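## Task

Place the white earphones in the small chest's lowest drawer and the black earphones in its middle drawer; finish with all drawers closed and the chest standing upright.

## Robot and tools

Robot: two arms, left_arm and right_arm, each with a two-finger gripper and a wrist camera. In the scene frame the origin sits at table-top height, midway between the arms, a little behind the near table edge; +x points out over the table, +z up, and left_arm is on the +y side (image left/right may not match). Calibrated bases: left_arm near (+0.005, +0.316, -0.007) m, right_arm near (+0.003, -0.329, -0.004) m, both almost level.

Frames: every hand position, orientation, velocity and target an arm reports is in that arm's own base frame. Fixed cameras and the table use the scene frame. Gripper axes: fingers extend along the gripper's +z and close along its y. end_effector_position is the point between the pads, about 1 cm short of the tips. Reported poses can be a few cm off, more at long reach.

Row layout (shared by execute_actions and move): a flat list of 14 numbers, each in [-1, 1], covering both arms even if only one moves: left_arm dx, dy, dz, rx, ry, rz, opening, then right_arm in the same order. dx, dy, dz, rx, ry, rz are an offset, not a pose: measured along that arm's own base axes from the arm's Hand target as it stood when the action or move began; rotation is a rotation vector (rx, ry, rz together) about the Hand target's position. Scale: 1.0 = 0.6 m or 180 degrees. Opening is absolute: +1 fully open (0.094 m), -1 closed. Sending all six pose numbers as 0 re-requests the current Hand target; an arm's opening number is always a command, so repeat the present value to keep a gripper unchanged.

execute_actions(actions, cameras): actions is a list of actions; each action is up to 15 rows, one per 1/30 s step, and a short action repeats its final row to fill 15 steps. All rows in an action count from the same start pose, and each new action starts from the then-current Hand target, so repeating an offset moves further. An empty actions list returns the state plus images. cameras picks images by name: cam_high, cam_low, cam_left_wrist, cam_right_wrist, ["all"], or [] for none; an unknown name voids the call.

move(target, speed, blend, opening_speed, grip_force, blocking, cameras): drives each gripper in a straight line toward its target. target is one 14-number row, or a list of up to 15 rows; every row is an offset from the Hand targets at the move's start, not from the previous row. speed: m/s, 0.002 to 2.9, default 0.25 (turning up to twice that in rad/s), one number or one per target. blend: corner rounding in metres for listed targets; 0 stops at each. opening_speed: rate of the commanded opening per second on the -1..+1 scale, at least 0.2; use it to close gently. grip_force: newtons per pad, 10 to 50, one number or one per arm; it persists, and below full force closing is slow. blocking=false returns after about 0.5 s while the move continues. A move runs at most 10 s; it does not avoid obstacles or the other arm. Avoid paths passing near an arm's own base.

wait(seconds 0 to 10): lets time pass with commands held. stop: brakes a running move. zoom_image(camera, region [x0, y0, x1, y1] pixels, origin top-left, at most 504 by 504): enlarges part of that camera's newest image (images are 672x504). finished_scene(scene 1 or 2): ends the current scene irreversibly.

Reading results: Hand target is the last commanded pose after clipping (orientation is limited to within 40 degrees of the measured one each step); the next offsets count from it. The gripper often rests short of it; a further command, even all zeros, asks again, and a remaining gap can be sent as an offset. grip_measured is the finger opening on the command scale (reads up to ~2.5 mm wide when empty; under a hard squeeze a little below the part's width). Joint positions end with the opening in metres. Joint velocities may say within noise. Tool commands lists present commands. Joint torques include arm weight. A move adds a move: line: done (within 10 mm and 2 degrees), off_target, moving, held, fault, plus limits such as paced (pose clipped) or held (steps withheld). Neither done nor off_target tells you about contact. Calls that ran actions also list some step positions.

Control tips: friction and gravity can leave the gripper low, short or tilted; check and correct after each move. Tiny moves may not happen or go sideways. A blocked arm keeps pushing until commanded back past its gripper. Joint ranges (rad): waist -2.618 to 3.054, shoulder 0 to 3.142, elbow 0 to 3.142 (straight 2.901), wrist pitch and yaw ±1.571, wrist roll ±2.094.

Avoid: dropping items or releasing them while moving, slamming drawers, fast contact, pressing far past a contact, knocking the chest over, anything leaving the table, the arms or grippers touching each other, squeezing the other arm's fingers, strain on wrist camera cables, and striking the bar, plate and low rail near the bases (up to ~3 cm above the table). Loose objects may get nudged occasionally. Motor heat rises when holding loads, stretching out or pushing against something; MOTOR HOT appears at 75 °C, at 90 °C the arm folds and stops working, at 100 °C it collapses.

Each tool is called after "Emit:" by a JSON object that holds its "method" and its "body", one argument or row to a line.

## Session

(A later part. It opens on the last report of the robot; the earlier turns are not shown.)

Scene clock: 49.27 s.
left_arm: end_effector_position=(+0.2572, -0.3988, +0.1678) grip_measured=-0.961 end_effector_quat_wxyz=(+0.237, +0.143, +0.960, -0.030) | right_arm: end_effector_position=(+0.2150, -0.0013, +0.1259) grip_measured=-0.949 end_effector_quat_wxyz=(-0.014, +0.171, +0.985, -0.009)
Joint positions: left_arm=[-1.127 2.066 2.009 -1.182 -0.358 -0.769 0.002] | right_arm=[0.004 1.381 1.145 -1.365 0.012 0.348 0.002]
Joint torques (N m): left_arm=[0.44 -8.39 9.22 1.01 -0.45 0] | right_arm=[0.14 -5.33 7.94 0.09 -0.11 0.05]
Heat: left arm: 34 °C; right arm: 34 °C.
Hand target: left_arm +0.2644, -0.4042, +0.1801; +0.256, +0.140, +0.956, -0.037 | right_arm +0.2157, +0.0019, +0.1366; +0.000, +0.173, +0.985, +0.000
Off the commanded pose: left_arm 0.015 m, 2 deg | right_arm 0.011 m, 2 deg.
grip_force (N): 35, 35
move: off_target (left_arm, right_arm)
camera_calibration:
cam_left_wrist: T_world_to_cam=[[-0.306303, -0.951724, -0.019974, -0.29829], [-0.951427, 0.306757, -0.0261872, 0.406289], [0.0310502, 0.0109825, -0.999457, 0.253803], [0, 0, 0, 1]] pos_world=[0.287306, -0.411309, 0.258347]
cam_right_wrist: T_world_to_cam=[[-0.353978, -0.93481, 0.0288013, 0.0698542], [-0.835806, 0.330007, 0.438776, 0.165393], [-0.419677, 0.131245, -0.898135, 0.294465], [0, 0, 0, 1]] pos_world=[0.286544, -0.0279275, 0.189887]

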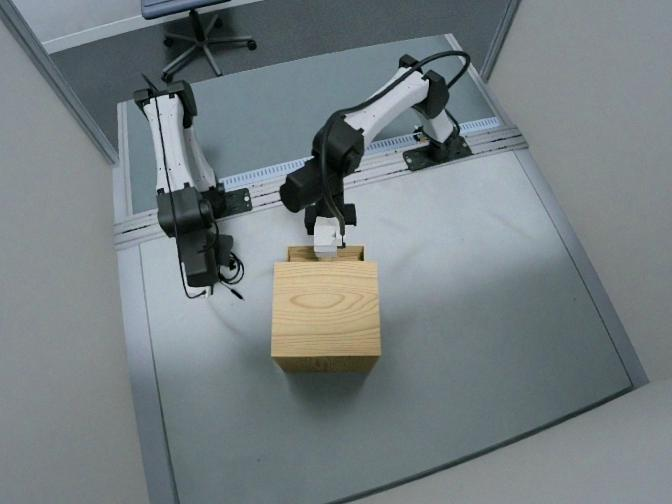

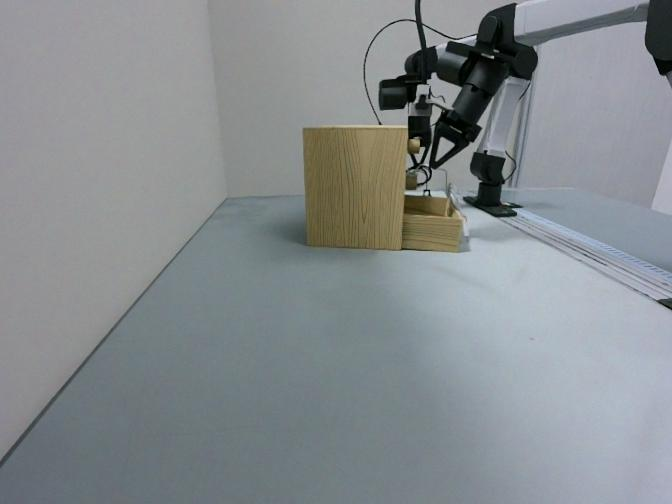

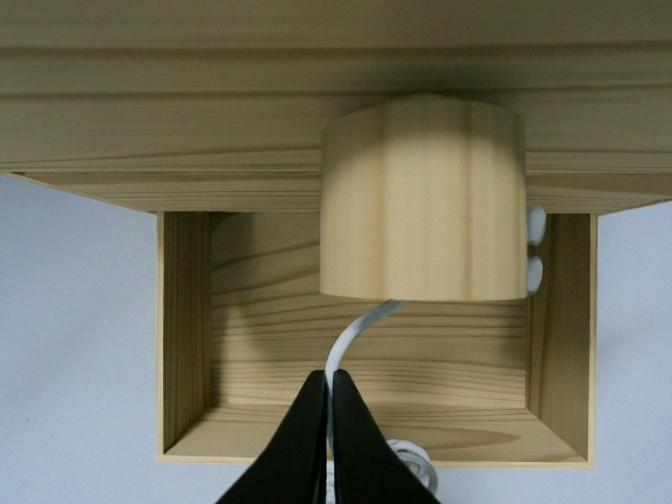

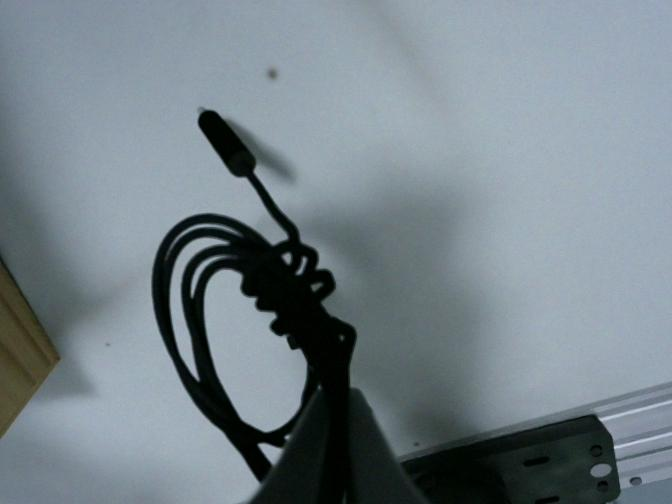

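Emit:
{"method": "move", "body": {
  "target": [
    [-0.01,0.0047,0,-0.0319,-0.1064,0,-1,0,0,0,0,0,0,-1],
    [-0.01,0.0047,-0.1385,-0.0319,-0.1064,0,-1,0,0,0,0,0,0,-1]
  ],
  "speed": [0.25,0.1],
  "blend": [0.01,0],
  "cameras": ["cam_low","cam_left_wrist","cam_high"]
}}

Scene clock: 53.03 s.
left_arm: end_effector_position=(+0.2562, -0.4015, +0.0984) grip_measured=-0.961 end_effector_quat_wxyz=(+0.409, +0.133, +0.901, -0.063) | right_arm: end_effector_position=(+0.2150, -0.0013, +0.1259) grip_measured=-0.949 end_effector_quat_wxyz=(-0.014, +0.171, +0.985, -0.009)
Joint positions: left_arm=[-1.224 1.909 1.309 -0.367 -0.645 -0.723 0.002] | right_arm=[0.004 1.381 1.145 -1.365 0.012 0.348 0.002]
Joint torques (N m): left_arm=[0.21 -7.51 5.26 1.68 -0.52 -0.02] | right_arm=[0.12 -5.37 7.92 0.08 -0.1 0.05]
Heat: left arm: 34 °C; right arm: 34 °C.
Hand target: left_arm +0.2585, -0.4012, +0.0969; +0.418, +0.132, +0.897, -0.061 | right_arm +0.2157, +0.0019, +0.1366; +0.000, +0.173, +0.985, +0.000
Off the commanded pose: left_arm 0.003 m, 1 deg | right_arm 0.011 m, 2 deg.
grip_force (N): 35, 35
move: off_target (right_arm)
camera_calibration:
cam_left_wrist: T_world_to_cam=[[-0.303736, -0.952702, -0.0101977, -0.304585], [-0.877688, 0.283953, -0.386049, 0.411663], [0.370685, -0.108307, -0.922422, 0.0419535], [0, 0, 0, 1]] pos_world=[0.253247, -0.402528, 0.194515]
Images, in order (width x height): cam_high 672x504, cam_low 672x504, cam_left_wrist 672x504.

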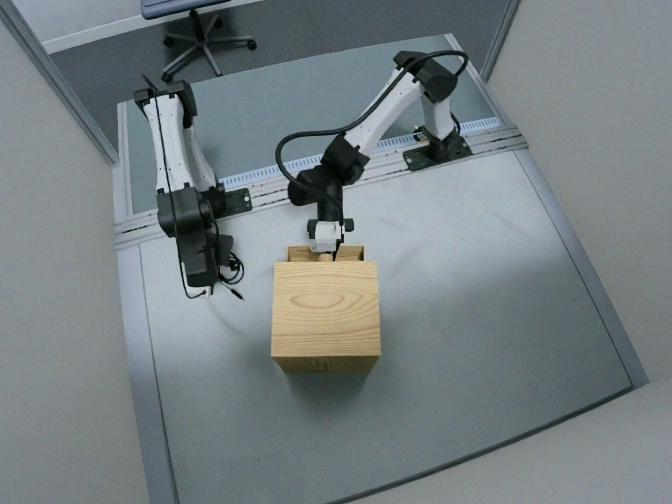

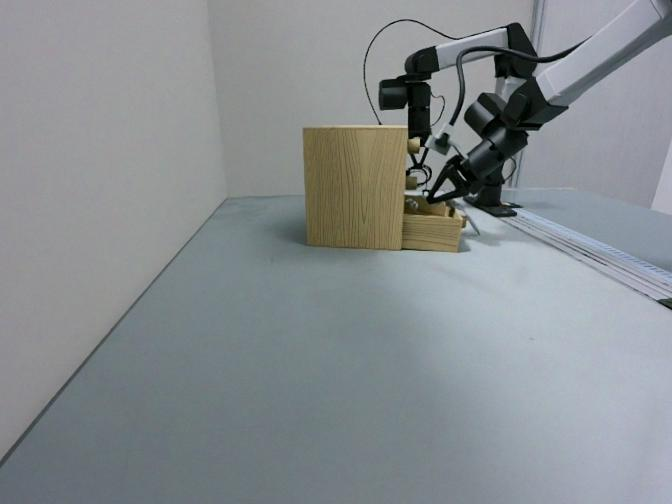

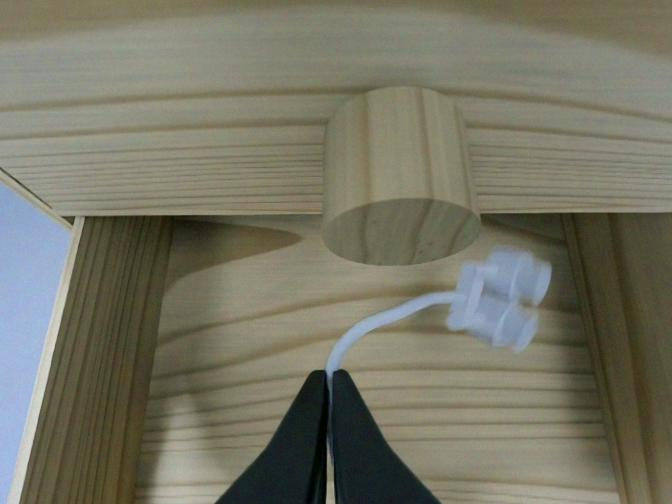

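Emit:
{"method": "zoom_image", "body": {
  "camera": "cam_low",
  "region": [380, 150, 520, 255]
}}

Emit:
{"method": "zoom_image", "body": {
  "camera": "cam_high",
  "region": [260, 190, 400, 295]
}}

Scaled by 3.600 from the camera's 672x504 image, which has a finer 960x720 frame.

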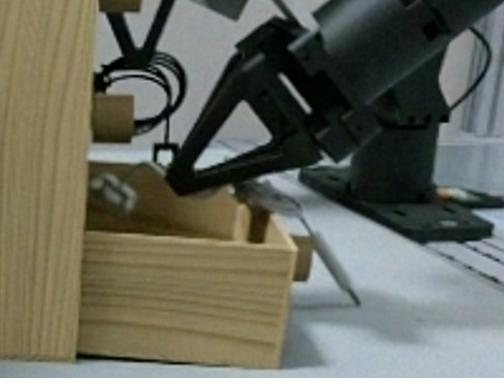

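Scaled by 3.600 from the camera's 672x504 image, which has a finer 960x720 frame.

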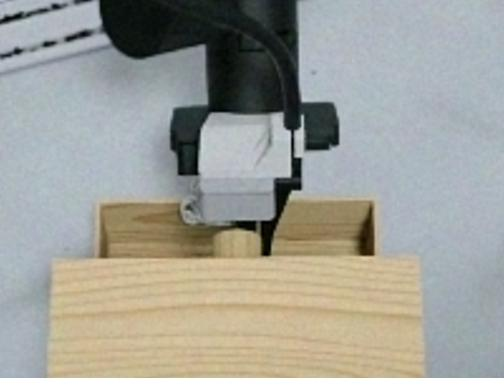

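Emit:
{"method": "move", "body": {
  "target": [
    [-0.02,0.006,0.2,0,0,0,-1,0,0,0,0,0,0,-1],
    [-0.0258,-0.038,0.2,0.2797,0.0522,-0.4387,-1,0,0,0,0,0,0,-1]
  ],
  "speed": [0.2,0.35],
  "blend": [0.01,0],
  "cameras": ["cam_low","cam_left_wrist","cam_high"]
}}

Emit:
{"method": "zoom_image", "body": {
  "camera": "cam_low",
  "region": [380, 110, 520, 255]
}}

Emit:
{"method": "zoom_image", "body": {
  "camera": "cam_high",
  "region": [260, 190, 400, 295]
}}

Scene clock: 60.30 s.
left_arm: end_effector_position=(+0.2402, -0.4232, +0.2094) grip_measured=-0.961 end_effector_quat_wxyz=(+0.165, +0.797, +0.580, +0.045) | right_arm: end_effector_position=(+0.2150, -0.0013, +0.1259) grip_measured=-0.949 end_effector_quat_wxyz=(-0.014, +0.171, +0.985, -0.009)
Joint positions: left_arm=[-1.104 2.294 2.606 -1.567 -0.14 0.801 0.002] | right_arm=[0.004 1.381 1.145 -1.365 0.012 0.348 0.002]
Joint torques (N m): left_arm=[1.01 -9.05 8.18 0.82 0.09 -0.02] | right_arm=[0.12 -5.38 7.88 0.08 -0.11 0.06]
Heat: left arm: 35 °C; right arm: 35 °C.
Hand target: left_arm +0.2429, -0.4241, +0.2170; +0.130, +0.800, +0.584, +0.043 | right_arm +0.2157, +0.0019, +0.1366; +0.000, +0.173, +0.985, +0.000
Off the commanded pose: left_arm 0.008 m, 4 deg | right_arm 0.011 m, 2 deg.
joint sent to its limit (left arm) — joint 4 (wrist pitch), lower limit. The joint targets are off in orientation, not in position.
grip_force (N): 35, 35
move: off_target (left_arm, right_arm)
camera_calibration:
cam_left_wrist: T_world_to_cam=[[-0.902275, 0.291922, -0.317304, 0.405783], [0.191221, 0.930525, 0.312341, 0.317311], [0.386438, 0.221142, -0.895411, 0.277948], [0, 0, 0, 1]] pos_world=[0.198042, -0.475189, 0.278525]
Images, in order (width x height): cam_high 672x504, cam_low 672x504, cam_left_wrist 672x504.

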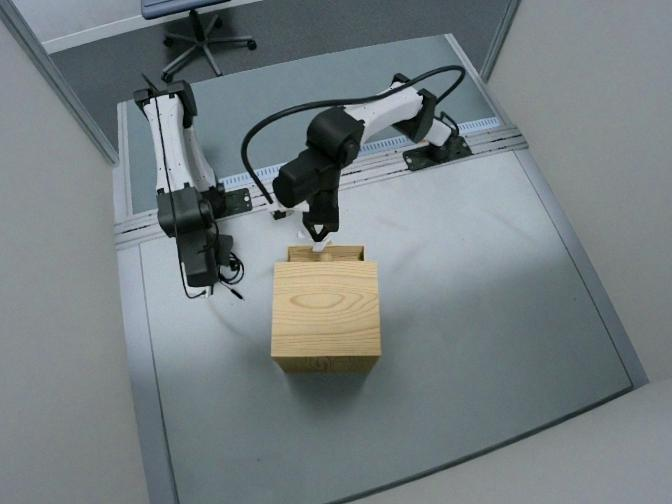

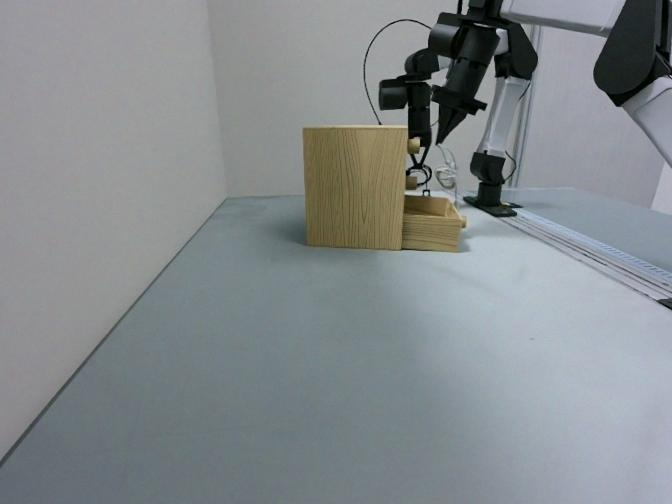

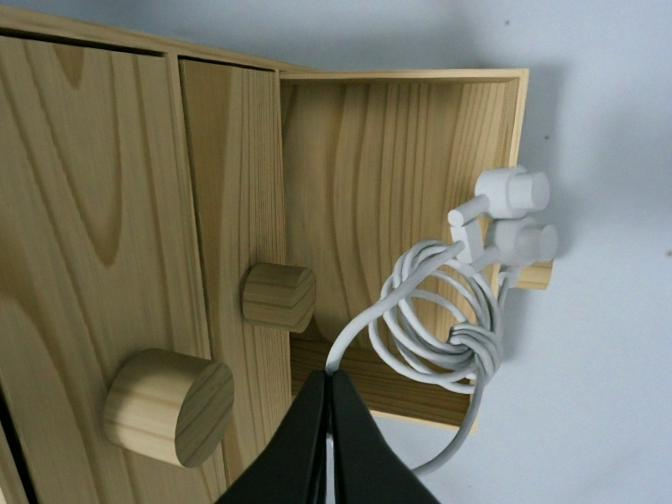

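Scaled by 3.476 from the camera's 672x504 image, which has a finer 960x720 frame.

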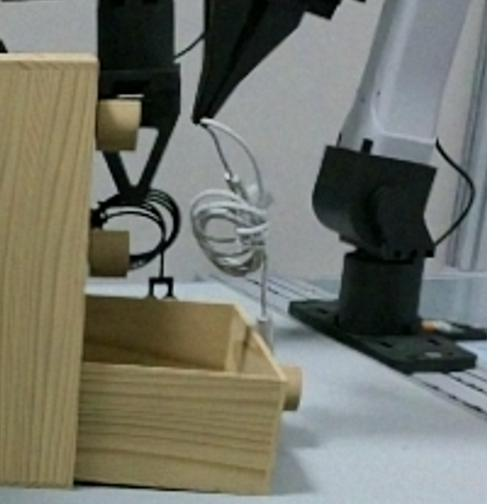

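Scaled by 3.600 from the camera's 672x504 image, which has a finer 960x720 frame.

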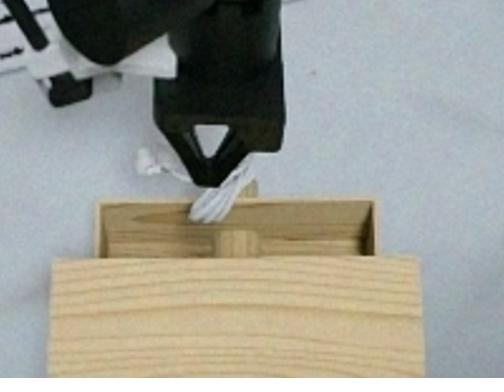

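Emit:
{"method": "move", "body": {
  "target": [0.0572,0.063,-0.03,0,0,0,-1,0,0,0,0,0,0,-1],
  "speed": 0.15,
  "cameras": ["cam_low","cam_left_wrist","cam_high"]
}}

Emit:
{"method": "zoom_image", "body": {
  "camera": "cam_low",
  "region": [380, 110, 520, 255]
}}

Emit:
{"method": "zoom_image", "body": {
  "camera": "cam_high",
  "region": [260, 190, 400, 295]
}}

Scene clock: 62.47 s.
left_arm: end_effector_position=(+0.2807, -0.3898, +0.1937) grip_measured=-0.961 end_effector_quat_wxyz=(+0.133, +0.797, +0.587, +0.049) | right_arm: end_effector_position=(+0.2150, -0.0013, +0.1259) grip_measured=-0.949 end_effector_quat_wxyz=(-0.014, +0.171, +0.985, -0.009)
Joint positions: left_arm=[-0.987 2.294 2.554 -1.569 -0.11 0.899 0.002] | right_arm=[0.004 1.381 1.145 -1.365 0.012 0.348 0.002]
Joint torques (N m): left_arm=[0.4 -10.91 4.63 0.74 0.11 0] | right_arm=[0.14 -5.38 7.88 0.08 -0.11 0.06]
Heat: left arm: 35 °C; right arm: 35 °C.
Hand target: left_arm +0.2772, -0.3863, +0.1990; +0.130, +0.800, +0.584, +0.043 | right_arm +0.2157, +0.0019, +0.1366; +0.000, +0.173, +0.985, +0.000
Off the commanded pose: left_arm 0.007 m, 1 deg | right_arm 0.011 m, 2 deg.
joint sent to its limit (left arm) — joint 4 (wrist pitch), lower limit. The joint targets still meet the commanded pose.
grip_force (N): 35, 35
move: off_target (right_arm)
camera_calibration:
cam_left_wrist: T_world_to_cam=[[-0.916963, 0.293502, -0.270251, 0.423304], [0.187145, 0.914639, 0.358346, 0.269397], [0.352357, 0.278014, -0.893618, 0.272281], [0, 0, 0, 1]] pos_world=[0.241798, -0.44634, 0.261176]
Images, in order (width x height): cam_high 672x504, cam_low 672x504, cam_left_wrist 672x504.

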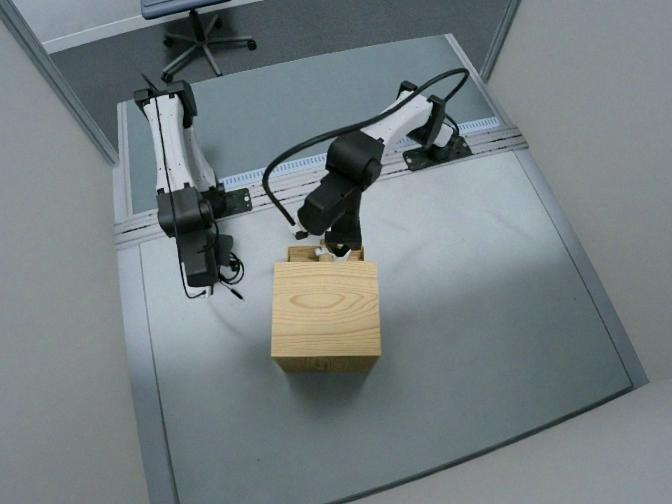

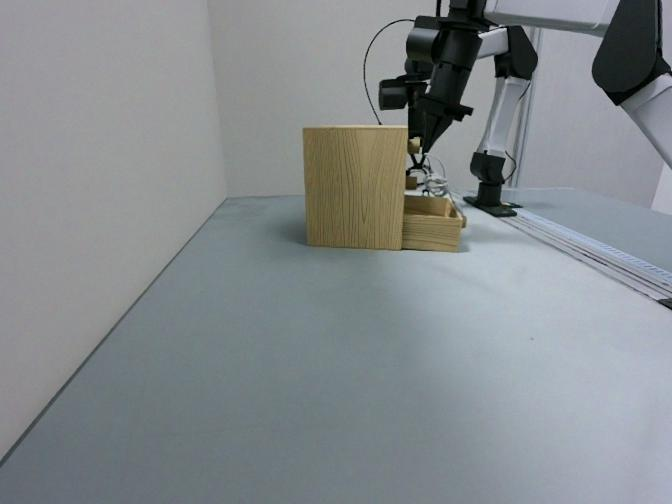

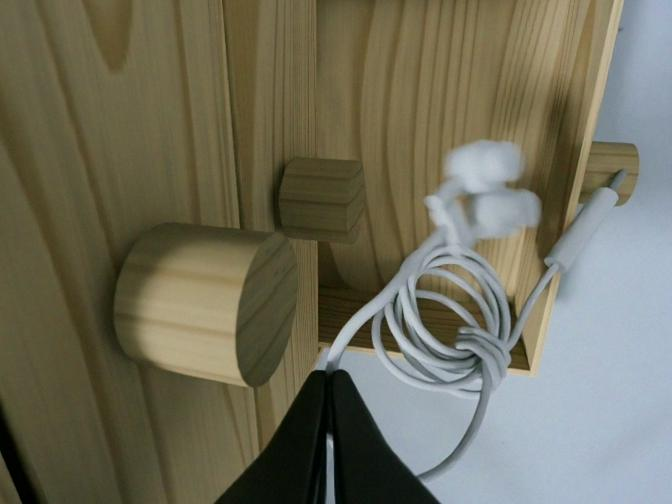

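Scaled by 3.476 from the camera's 672x504 image, which has a finer 960x720 frame.

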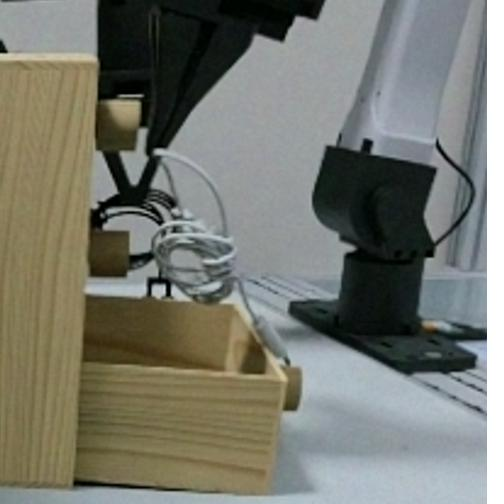

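Scaled by 3.600 from the camera's 672x504 image, which has a finer 960x720 frame.

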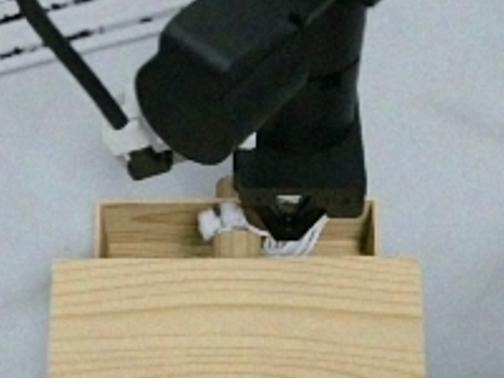

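Emit:
{"method": "wait", "body": {
  "seconds": 0.8,
  "cameras": ["cam_low","cam_left_wrist"]
}}

Emit:
{"method": "zoom_image", "body": {
  "camera": "cam_low",
  "region": [380, 110, 520, 255]
}}

Scene clock: 63.50 s.
left_arm: end_effector_position=(+0.2807, -0.3898, +0.1937) grip_measured=-0.961 end_effector_quat_wxyz=(+0.132, +0.797, +0.587, +0.049) | right_arm: end_effector_position=(+0.2150, -0.0013, +0.1259) grip_measured=-0.949 end_effector_quat_wxyz=(-0.014, +0.171, +0.985, -0.009)
Joint positions: left_arm=[-0.987 2.294 2.554 -1.569 -0.11 0.899 0.002] | right_arm=[0.004 1.381 1.145 -1.365 0.012 0.348 0.002]
Joint torques (N m): left_arm=[0.47 -10.97 4.57 0.74 0.11 0.01] | right_arm=[0.14 -5.33 7.88 0.08 -0.1 0.06]
Heat: left arm: 35 °C; right arm: 35 °C.
Hand target: left_arm +0.2772, -0.3863, +0.1990; +0.130, +0.800, +0.585, +0.043 | right_arm +0.2157, +0.0019, +0.1366; +0.000, +0.173, +0.985, +0.000
Tool commands: left_gripper/opening=-1.0 right_gripper/opening=-1.0
Off the commanded pose: left_arm 0.007 m, 1 deg | right_arm 0.011 m, 2 deg.
grip_force (N): 35, 35
wait: 0.80 s; at rest from the start
camera_calibration:
cam_left_wrist: T_world_to_cam=[[-0.916858, 0.293838, -0.270241, 0.423426], [0.187431, 0.914528, 0.358479, 0.269243], [0.352478, 0.278023, -0.893567, 0.272242], [0, 0, 0, 1]] pos_world=[0.241798, -0.446339, 0.261176]
Images, in order (width x height): cam_low 672x504, cam_left_wrist 672x504.

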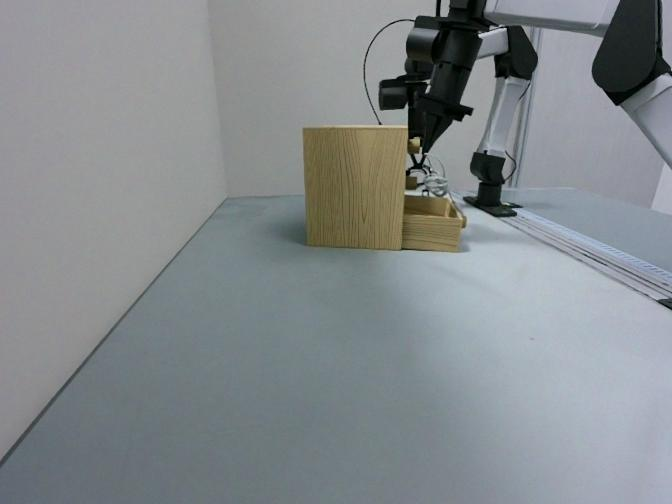

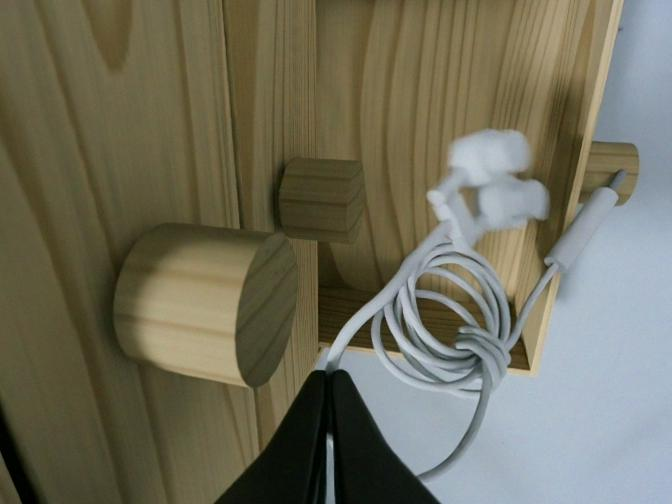

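Scaled by 3.476 from the camera's 672x504 image, which has a finer 960x720 frame.

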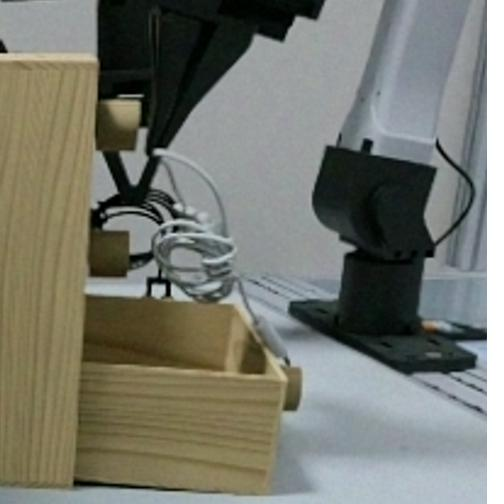

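Emit:
{"method": "move", "body": {
  "target": [
    [0,0,0.08,0,0,0,-1,0,0,0,0,0,0,-1],
    [0.0217,0.0143,0.08,0,0,0,-1,0,0,0,0,0,0,-1]
  ],
  "speed": 0.12,
  "blend": [0.005,0]
}}

Emit:
{"method": "wait", "body": {
  "seconds": 0.5,
  "cameras": ["cam_low","cam_left_wrist"]
}}

Emit:
{"method": "zoom_image", "body": {
  "camera": "cam_low",
  "region": [380, 110, 520, 255]
}}

Scene clock: 65.43 s.
left_arm: end_effector_position=(+0.2912, -0.3804, +0.2169) grip_measured=-0.961 end_effector_quat_wxyz=(+0.159, +0.797, +0.580, +0.050) | right_arm: end_effector_position=(+0.2150, -0.0013, +0.1259) grip_measured=-0.949 end_effector_quat_wxyz=(-0.014, +0.171, +0.985, -0.009)
Joint positions: left_arm=[-0.955 2.257 2.576 -1.57 -0.102 0.945 0.002] | right_arm=[0.004 1.381 1.145 -1.365 0.012 0.348 0.002]
Joint torques (N m): left_arm=[0.77 -12.55 7.95 0.86 0.12 0] | right_arm=[0.16 -5.38 7.88 0.09 -0.11 0.05]
Heat: left arm: 35 °C; right arm: 35 °C.
Hand target: left_arm +0.2903, -0.3777, +0.2469; +0.130, +0.800, +0.585, +0.043 | right_arm +0.2157, +0.0019, +0.1366; +0.000, +0.173, +0.985, +0.000
Off the commanded pose: left_arm 0.030 m, 3 deg | right_arm 0.011 m, 2 deg.
joint sent to its limit (left arm) — joint 4 (wrist pitch), lower limit. The joint targets are off in orientation, not in position.
grip_force (N): 35, 35
move: off_target (left_arm, right_arm)

Scene clock: 65.93 s.
left_arm: end_effector_position=(+0.2912, -0.3804, +0.2169) grip_measured=-0.961 end_effector_quat_wxyz=(+0.159, +0.797, +0.580, +0.050) | right_arm: end_effector_position=(+0.2150, -0.0013, +0.1259) grip_measured=-0.949 end_effector_quat_wxyz=(-0.014, +0.171, +0.985, -0.009)
Joint positions: left_arm=[-0.955 2.257 2.576 -1.57 -0.102 0.946 0.002] | right_arm=[0.004 1.381 1.145 -1.365 0.012 0.348 0.002]
Joint torques (N m): left_arm=[0.8 -12.59 7.98 0.86 0.11 0] | right_arm=[0.18 -5.35 7.87 0.09 -0.1 0.06]
Heat: left arm: 35 °C; right arm: 35 °C.
Hand target: left_arm +0.2903, -0.3777, +0.2469; +0.130, +0.800, +0.585, +0.043 | right_arm +0.2157, +0.0019, +0.1366; +0.000, +0.173, +0.985, +0.000
Tool commands: left_gripper/opening=-1.0 right_gripper/opening=-1.0
Off the commanded pose: left_arm 0.030 m, 3 deg | right_arm 0.011 m, 2 deg.
grip_force (N): 35, 35
wait: 0.50 s; at rest by 0.17 s
camera_calibration:
cam_left_wrist: T_world_to_cam=[[-0.902584, 0.294989, -0.313565, 0.44221], [0.188825, 0.925813, 0.327439, 0.260967], [0.386893, 0.236332, -0.891325, 0.260314], [0, 0, 0, 1]] pos_world=[0.249141, -0.433574, 0.285236]
Images, in order (width x height): cam_low 672x504, cam_left_wrist 672x504.

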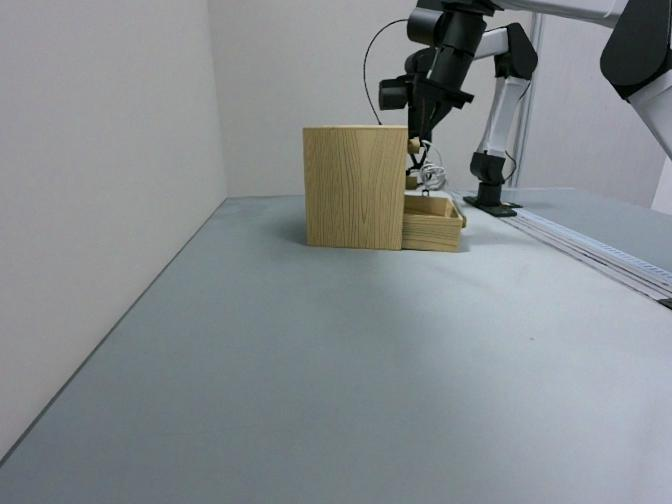

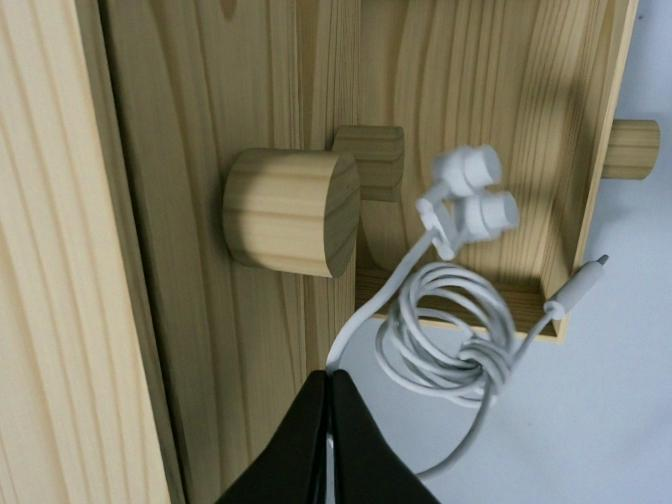

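Scaled by 3.476 from the camera's 672x504 image, which has a finer 960x720 frame.

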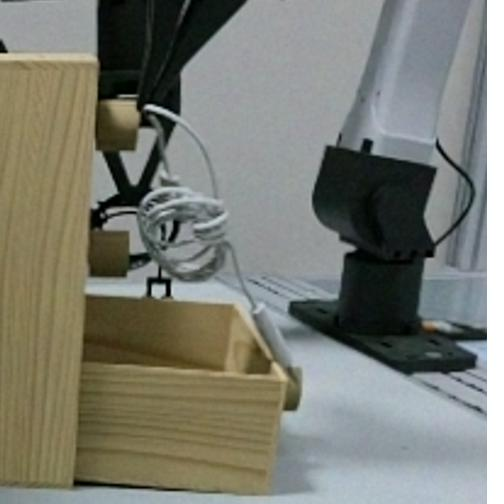

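Emit:
{"method": "move", "body": {
  "target": [0,0,0.075,0,0,0,-1,0,0,0,0,0,0,-1],
  "speed": 0.12
}}

Emit:
{"method": "wait", "body": {
  "seconds": 0.3,
  "cameras": ["cam_low","cam_left_wrist"]
}}

Emit:
{"method": "zoom_image", "body": {
  "camera": "cam_low",
  "region": [380, 110, 520, 255]
}}

Scene clock: 67.37 s.
left_arm: end_effector_position=(+0.2928, -0.3826, +0.2632) grip_measured=-0.961 end_effector_quat_wxyz=(+0.224, +0.788, +0.571, +0.050) | right_arm: end_effector_position=(+0.2150, -0.0013, +0.1259) grip_measured=-0.949 end_effector_quat_wxyz=(-0.014, +0.171, +0.985, -0.009)
Joint positions: left_arm=[-0.955 2.219 2.672 -1.571 -0.102 0.956 0.002] | right_arm=[0.004 1.381 1.145 -1.365 0.012 0.348 0.002]
Joint torques (N m): left_arm=[0.73 -11.93 7.53 1.15 0.07 0.01] | right_arm=[0.13 -5.37 7.92 0.09 -0.11 0.05]
Heat: left arm: 35 °C; right arm: 35 °C.
Hand target: left_arm +0.2903, -0.3777, +0.2919; +0.130, +0.800, +0.584, +0.043 | right_arm +0.2157, +0.0019, +0.1366; +0.000, +0.173, +0.985, +0.000
Off the commanded pose: left_arm 0.029 m, 11 deg | right_arm 0.011 m, 2 deg.
joint sent to its limit (left arm) — joint 4 (wrist pitch), lower limit. The joint targets are off in orientation, not in position.
grip_force (N): 35, 35
move: off_target (left_arm, right_arm)

Scene clock: 67.67 s.
left_arm: end_effector_position=(+0.2928, -0.3826, +0.2632) grip_measured=-0.961 end_effector_quat_wxyz=(+0.224, +0.788, +0.571, +0.050) | right_arm: end_effector_position=(+0.2150, -0.0013, +0.1259) grip_measured=-0.949 end_effector_quat_wxyz=(-0.014, +0.171, +0.985, -0.009)
Joint positions: left_arm=[-0.955 2.219 2.672 -1.571 -0.102 0.956 0.002] | right_arm=[0.004 1.381 1.145 -1.365 0.012 0.348 0.002]
Joint torques (N m): left_arm=[0.68 -11.85 7.6 1.12 0.07 -0.02] | right_arm=[0.13 -5.41 7.88 0.09 -0.1 0.05]
Heat: left arm: 35 °C; right arm: 35 °C.
Hand target: left_arm +0.2903, -0.3777, +0.2919; +0.130, +0.800, +0.585, +0.043 | right_arm +0.2157, +0.0019, +0.1366; +0.000, +0.173, +0.985, +0.000
Tool commands: left_gripper/opening=-1.0 right_gripper/opening=-1.0
Off the commanded pose: left_arm 0.029 m, 11 deg | right_arm 0.011 m, 2 deg.
grip_force (N): 35, 35
wait: 0.30 s; at rest by 0.17 s
camera_calibration:
cam_left_wrist: T_world_to_cam=[[-0.87064, 0.265008, -0.414435, 0.464556], [0.175172, 0.95428, 0.242209, 0.284851], [0.459674, 0.13828, -0.877256, 0.238941], [0, 0, 0, 1]] pos_world=[0.244728, -0.427979, 0.333147]
Images, in order (width x height): cam_low 672x504, cam_left_wrist 672x504.

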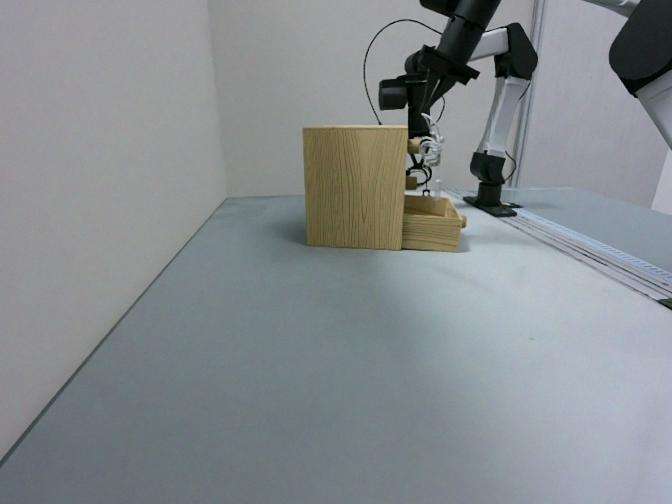

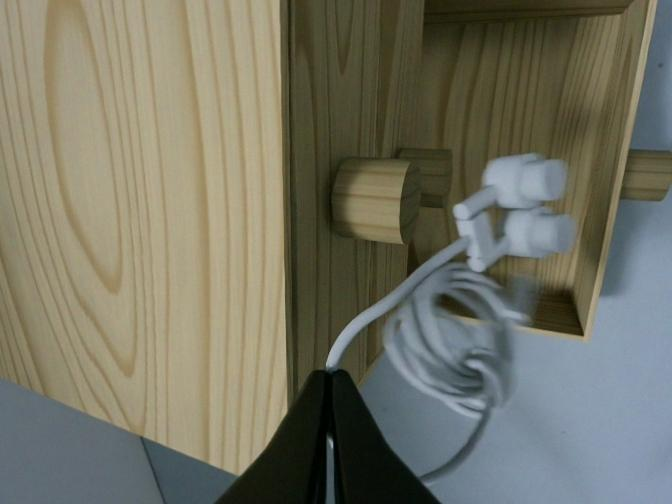

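Scaled by 3.476 from the camera's 672x504 image, which has a finer 960x720 frame.

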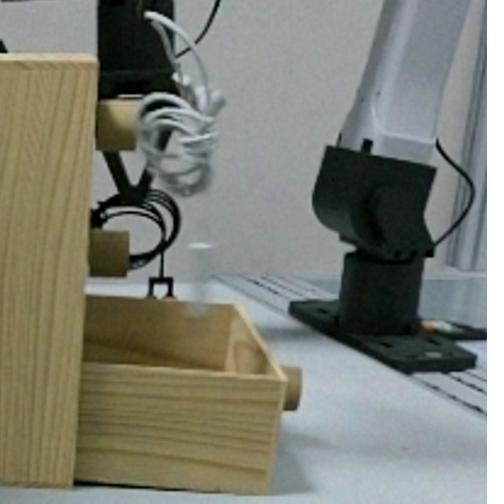

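Emit:
{"method": "move", "body": {
  "target": [
    [-0.0278,-0.023,0,0,0,0,-1,0,0,0,0,0,0,-1],
    [-0.0278,-0.023,-0.19,0,0,0,-1,0,0,0,0,0,0,-1]
  ],
  "speed": [0.08,0.1],
  "cameras": ["cam_low","cam_left_wrist"]
}}

Emit:
{"method": "zoom_image", "body": {
  "camera": "cam_low",
  "region": [380, 110, 520, 255]
}}

Scene clock: 72.67 s.
left_arm: end_effector_position=(+0.2718, -0.3880, +0.1821) grip_measured=-0.961 end_effector_quat_wxyz=(+0.127, +0.802, +0.581, +0.045) | right_arm: end_effector_position=(+0.2150, -0.0013, +0.1259) grip_measured=-0.949 end_effector_quat_wxyz=(-0.014, +0.171, +0.985, -0.009)
Joint positions: left_arm=[-0.997 2.219 2.375 -1.476 -0.102 0.903 0.002] | right_arm=[0.004 1.381 1.145 -1.365 0.012 0.348 0.002]
Joint torques (N m): left_arm=[0.24 -8.95 4.83 1.05 0.01 -0.18] | right_arm=[0.16 -5.34 7.91 0.09 -0.11 0.05]
Heat: left arm: 36 °C; right arm: 36 °C.
Hand target: left_arm +0.2736, -0.3915, +0.1779; +0.130, +0.800, +0.585, +0.043 | right_arm +0.2157, +0.0019, +0.1366; +0.000, +0.173, +0.985, +0.000
Off the commanded pose: left_arm 0.006 m, 1 deg | right_arm 0.011 m, 2 deg.
grip_force (N): 35, 35
move: off_target (right_arm)
camera_calibration:
cam_left_wrist: T_world_to_cam=[[-0.915128, 0.309989, -0.257776, 0.415018], [0.206314, 0.909394, 0.361159, 0.265795], [0.346375, 0.277324, -0.896167, 0.266353], [0, 0, 0, 1]] pos_world=[0.232699, -0.444229, 0.249684]
Images, in order (width x height): cam_low 672x504, cam_left_wrist 672x504.

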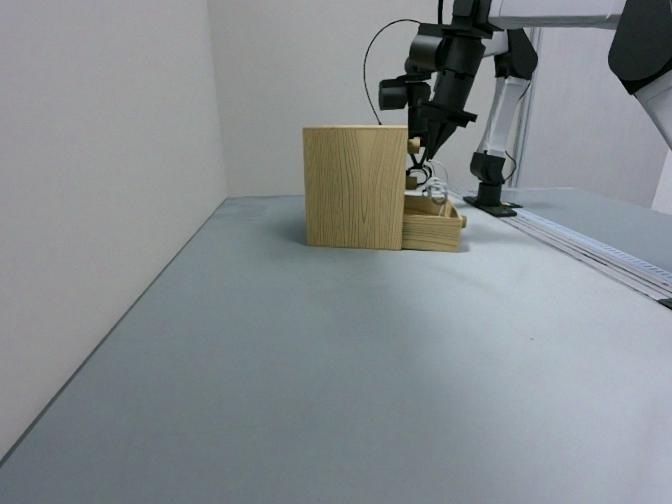

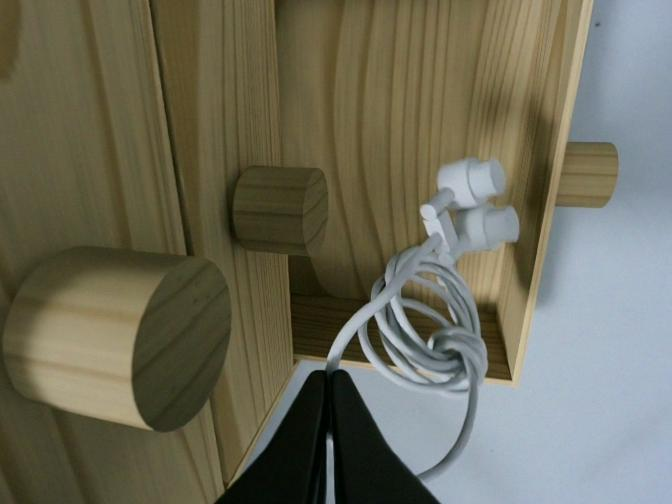

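Scaled by 3.476 from the camera's 672x504 image, which has a finer 960x720 frame.

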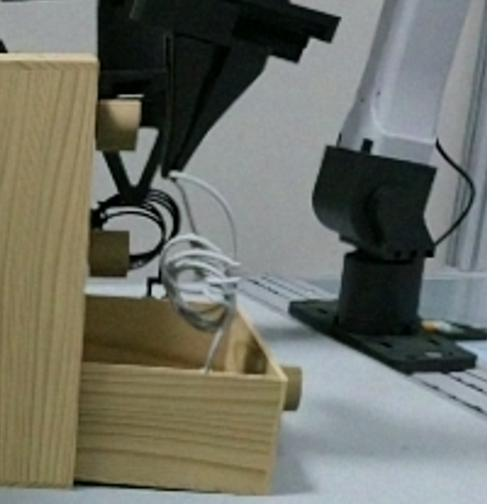

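Emit:
{"method": "move", "body": {
  "target": [0,0,-0.15,0,0,0,-1,0,0,0,0,0,0,-1],
  "speed": 0.1,
  "cameras": ["cam_low","cam_left_wrist"]
}}

Emit:
{"method": "zoom_image", "body": {
  "camera": "cam_low",
  "region": [380, 110, 520, 255]
}}

Scene clock: 74.47 s.
left_arm: end_effector_position=(+0.2772, -0.3972, +0.1177) grip_measured=-0.961 end_effector_quat_wxyz=(+0.163, +0.797, +0.581, +0.043) | right_arm: end_effector_position=(+0.2150, -0.0013, +0.1259) grip_measured=-0.949 end_effector_quat_wxyz=(-0.014, +0.171, +0.985, -0.009)
Joint positions: left_arm=[-0.998 2.101 1.904 -1.05 -0.103 0.9 0.002] | right_arm=[0.004 1.381 1.145 -1.365 0.012 0.348 0.002]
Joint torques (N m): left_arm=[0.29 -6.38 2.96 1.08 0 -0.16] | right_arm=[0.14 -5.37 7.9 0.09 -0.1 0.05]
Heat: left arm: 36 °C; right arm: 36 °C.
Hand target: left_arm +0.2737, -0.3915, +0.0879; +0.130, +0.800, +0.585, +0.043 | right_arm +0.2157, +0.0019, +0.1366; +0.000, +0.173, +0.985, +0.000
Off the commanded pose: left_arm 0.031 m, 4 deg | right_arm 0.011 m, 2 deg.
grip_force (N): 35, 35
move: off_target (left_arm, right_arm)
camera_calibration:
cam_left_wrist: T_world_to_cam=[[-0.90443, 0.291235, -0.311752, 0.402179], [0.19165, 0.930217, 0.312997, 0.314255], [0.381152, 0.223337, -0.897131, 0.178356], [0, 0, 0, 1]] pos_world=[0.235535, -0.449287, 0.187027]
Images, in order (width x height): cam_low 672x504, cam_left_wrist 672x504.

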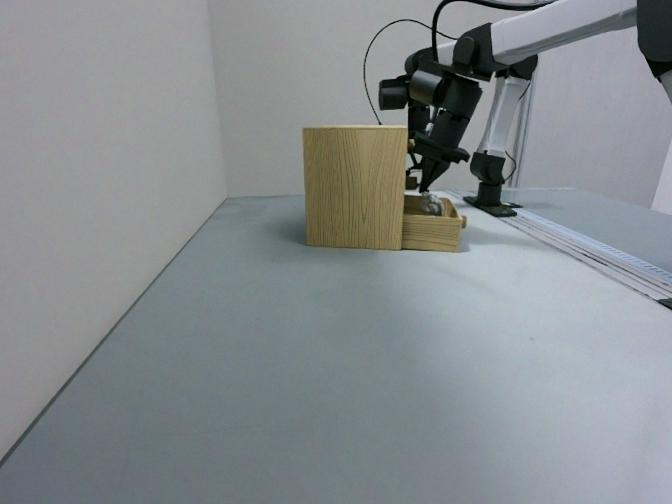

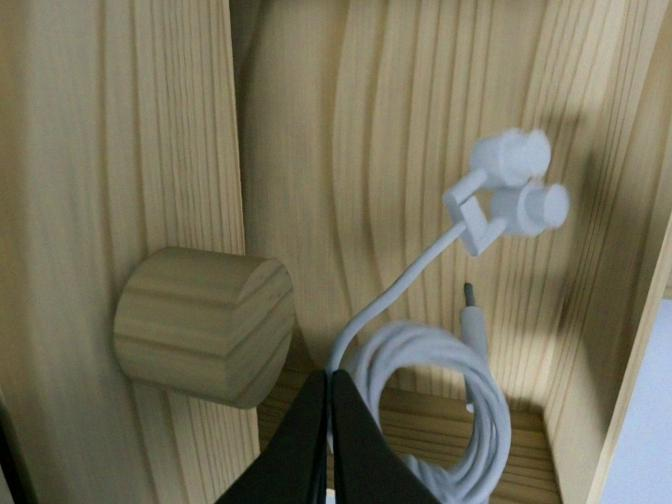

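Scaled by 3.476 from the camera's 672x504 image, which has a finer 960x720 frame.

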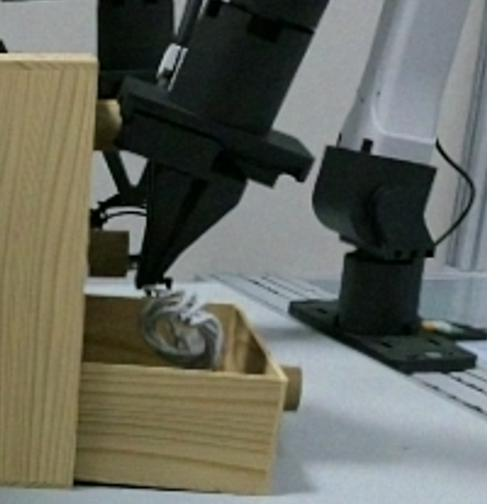

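Emit:
{"method": "move", "body": {
  "target": [
    [-0.02,0.006,0.04,0,0,0,-1,0,0,0,0,0,0,-1],
    [-0.02,0.006,0.04,0,0,0,-0.55,0,0,0,0,0,0,-1],
    [-0.02,0.006,0.15,0,0,0,-0.55,0,0,0,0,0,0,-1]
  ],
  "speed": 0.1,
  "cameras": ["cam_low","cam_left_wrist","cam_right_wrist"]
}}

Emit:
{"method": "zoom_image", "body": {
  "camera": "cam_low",
  "region": [380, 110, 520, 255]
}}

Scene clock: 78.00 s.
left_arm: end_effector_position=(+0.2610, -0.3838, +0.1697) grip_measured=-0.553 end_effector_quat_wxyz=(+0.121, +0.800, +0.585, +0.047) | right_arm: end_effector_position=(+0.2150, -0.0013, +0.1259) grip_measured=-0.949 end_effector_quat_wxyz=(-0.014, +0.171, +0.985, -0.009)
Joint positions: left_arm=[-1.015 2.156 2.222 -1.402 -0.11 0.877 0.021] | right_arm=[0.004 1.381 1.145 -1.365 0.012 0.348 0.002]
Joint torques (N m): left_arm=[0.1 -8.69 8.76 0.68 0.02 -0.09] | right_arm=[0.12 -5.37 7.92 0.09 -0.1 0.05]
Heat: left arm: 37 °C; right arm: 36 °C.
Hand target: left_arm +0.2616, -0.3878, +0.1779; +0.130, +0.800, +0.585, +0.043 | right_arm +0.2157, +0.0019, +0.1366; +0.000, +0.173, +0.985, +0.000
Off the commanded pose: left_arm 0.009 m, 1 deg | right_arm 0.011 m, 2 deg.
grip_force (N): 35, 35
move: off_target (right_arm); target 2's new opening was sent with left_arm's hand 0.018 m and 4 deg from that target
camera_calibration:
cam_left_wrist: T_world_to_cam=[[-0.919549, 0.303996, -0.249031, 0.398049], [0.199523, 0.907113, 0.370588, 0.267886], [0.338557, 0.291087, -0.894789, 0.264915], [0, 0, 0, 1]] pos_world=[0.222887, -0.441122, 0.236894]
cam_right_wrist: T_world_to_cam=[[-0.353978, -0.93481, 0.0288013, 0.0698542], [-0.835806, 0.330007, 0.438776, 0.165393], [-0.419677, 0.131245, -0.898135, 0.294465], [0, 0, 0, 1]] pos_world=[0.286544, -0.0279275, 0.189887]
Images, in order (width x height): cam_low 672x504, cam_left_wrist 672x504, cam_right_wrist 672x504.

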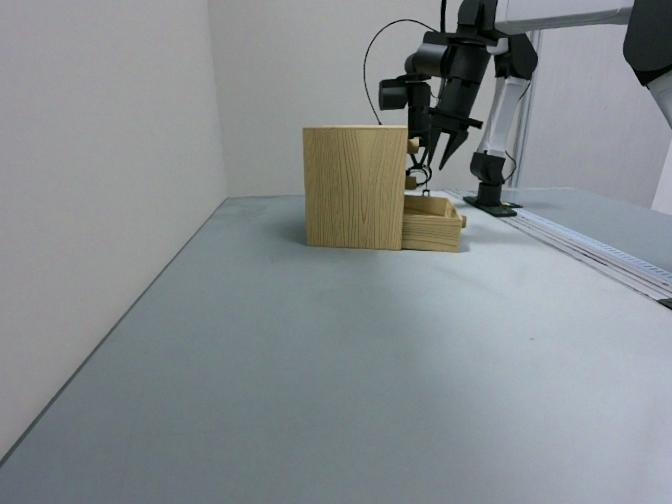

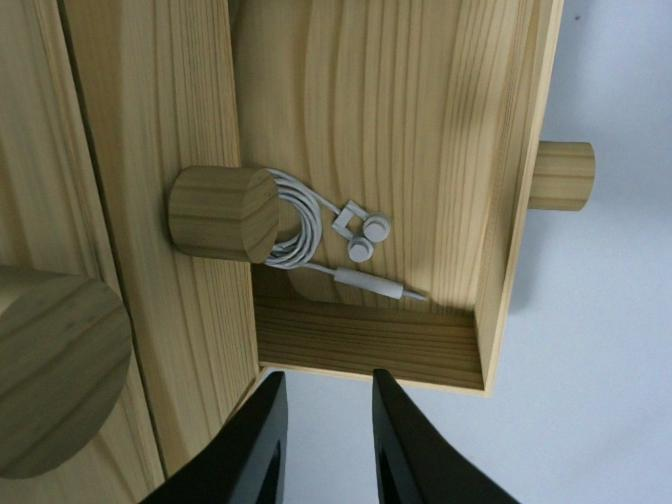

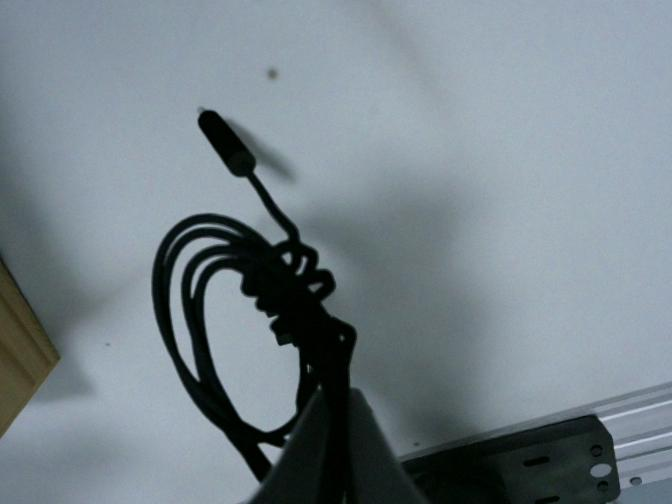

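Scaled by 3.476 from the camera's 672x504 image, which has a finer 960x720 frame.

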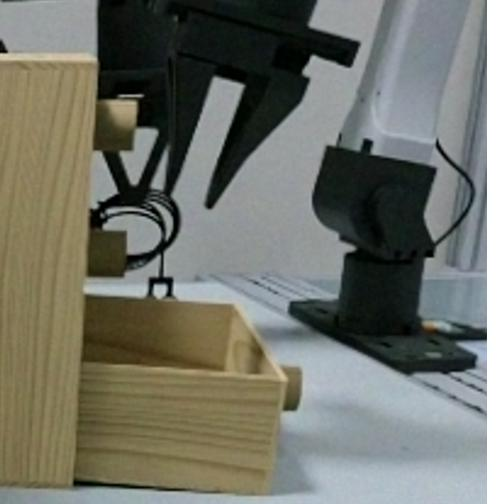

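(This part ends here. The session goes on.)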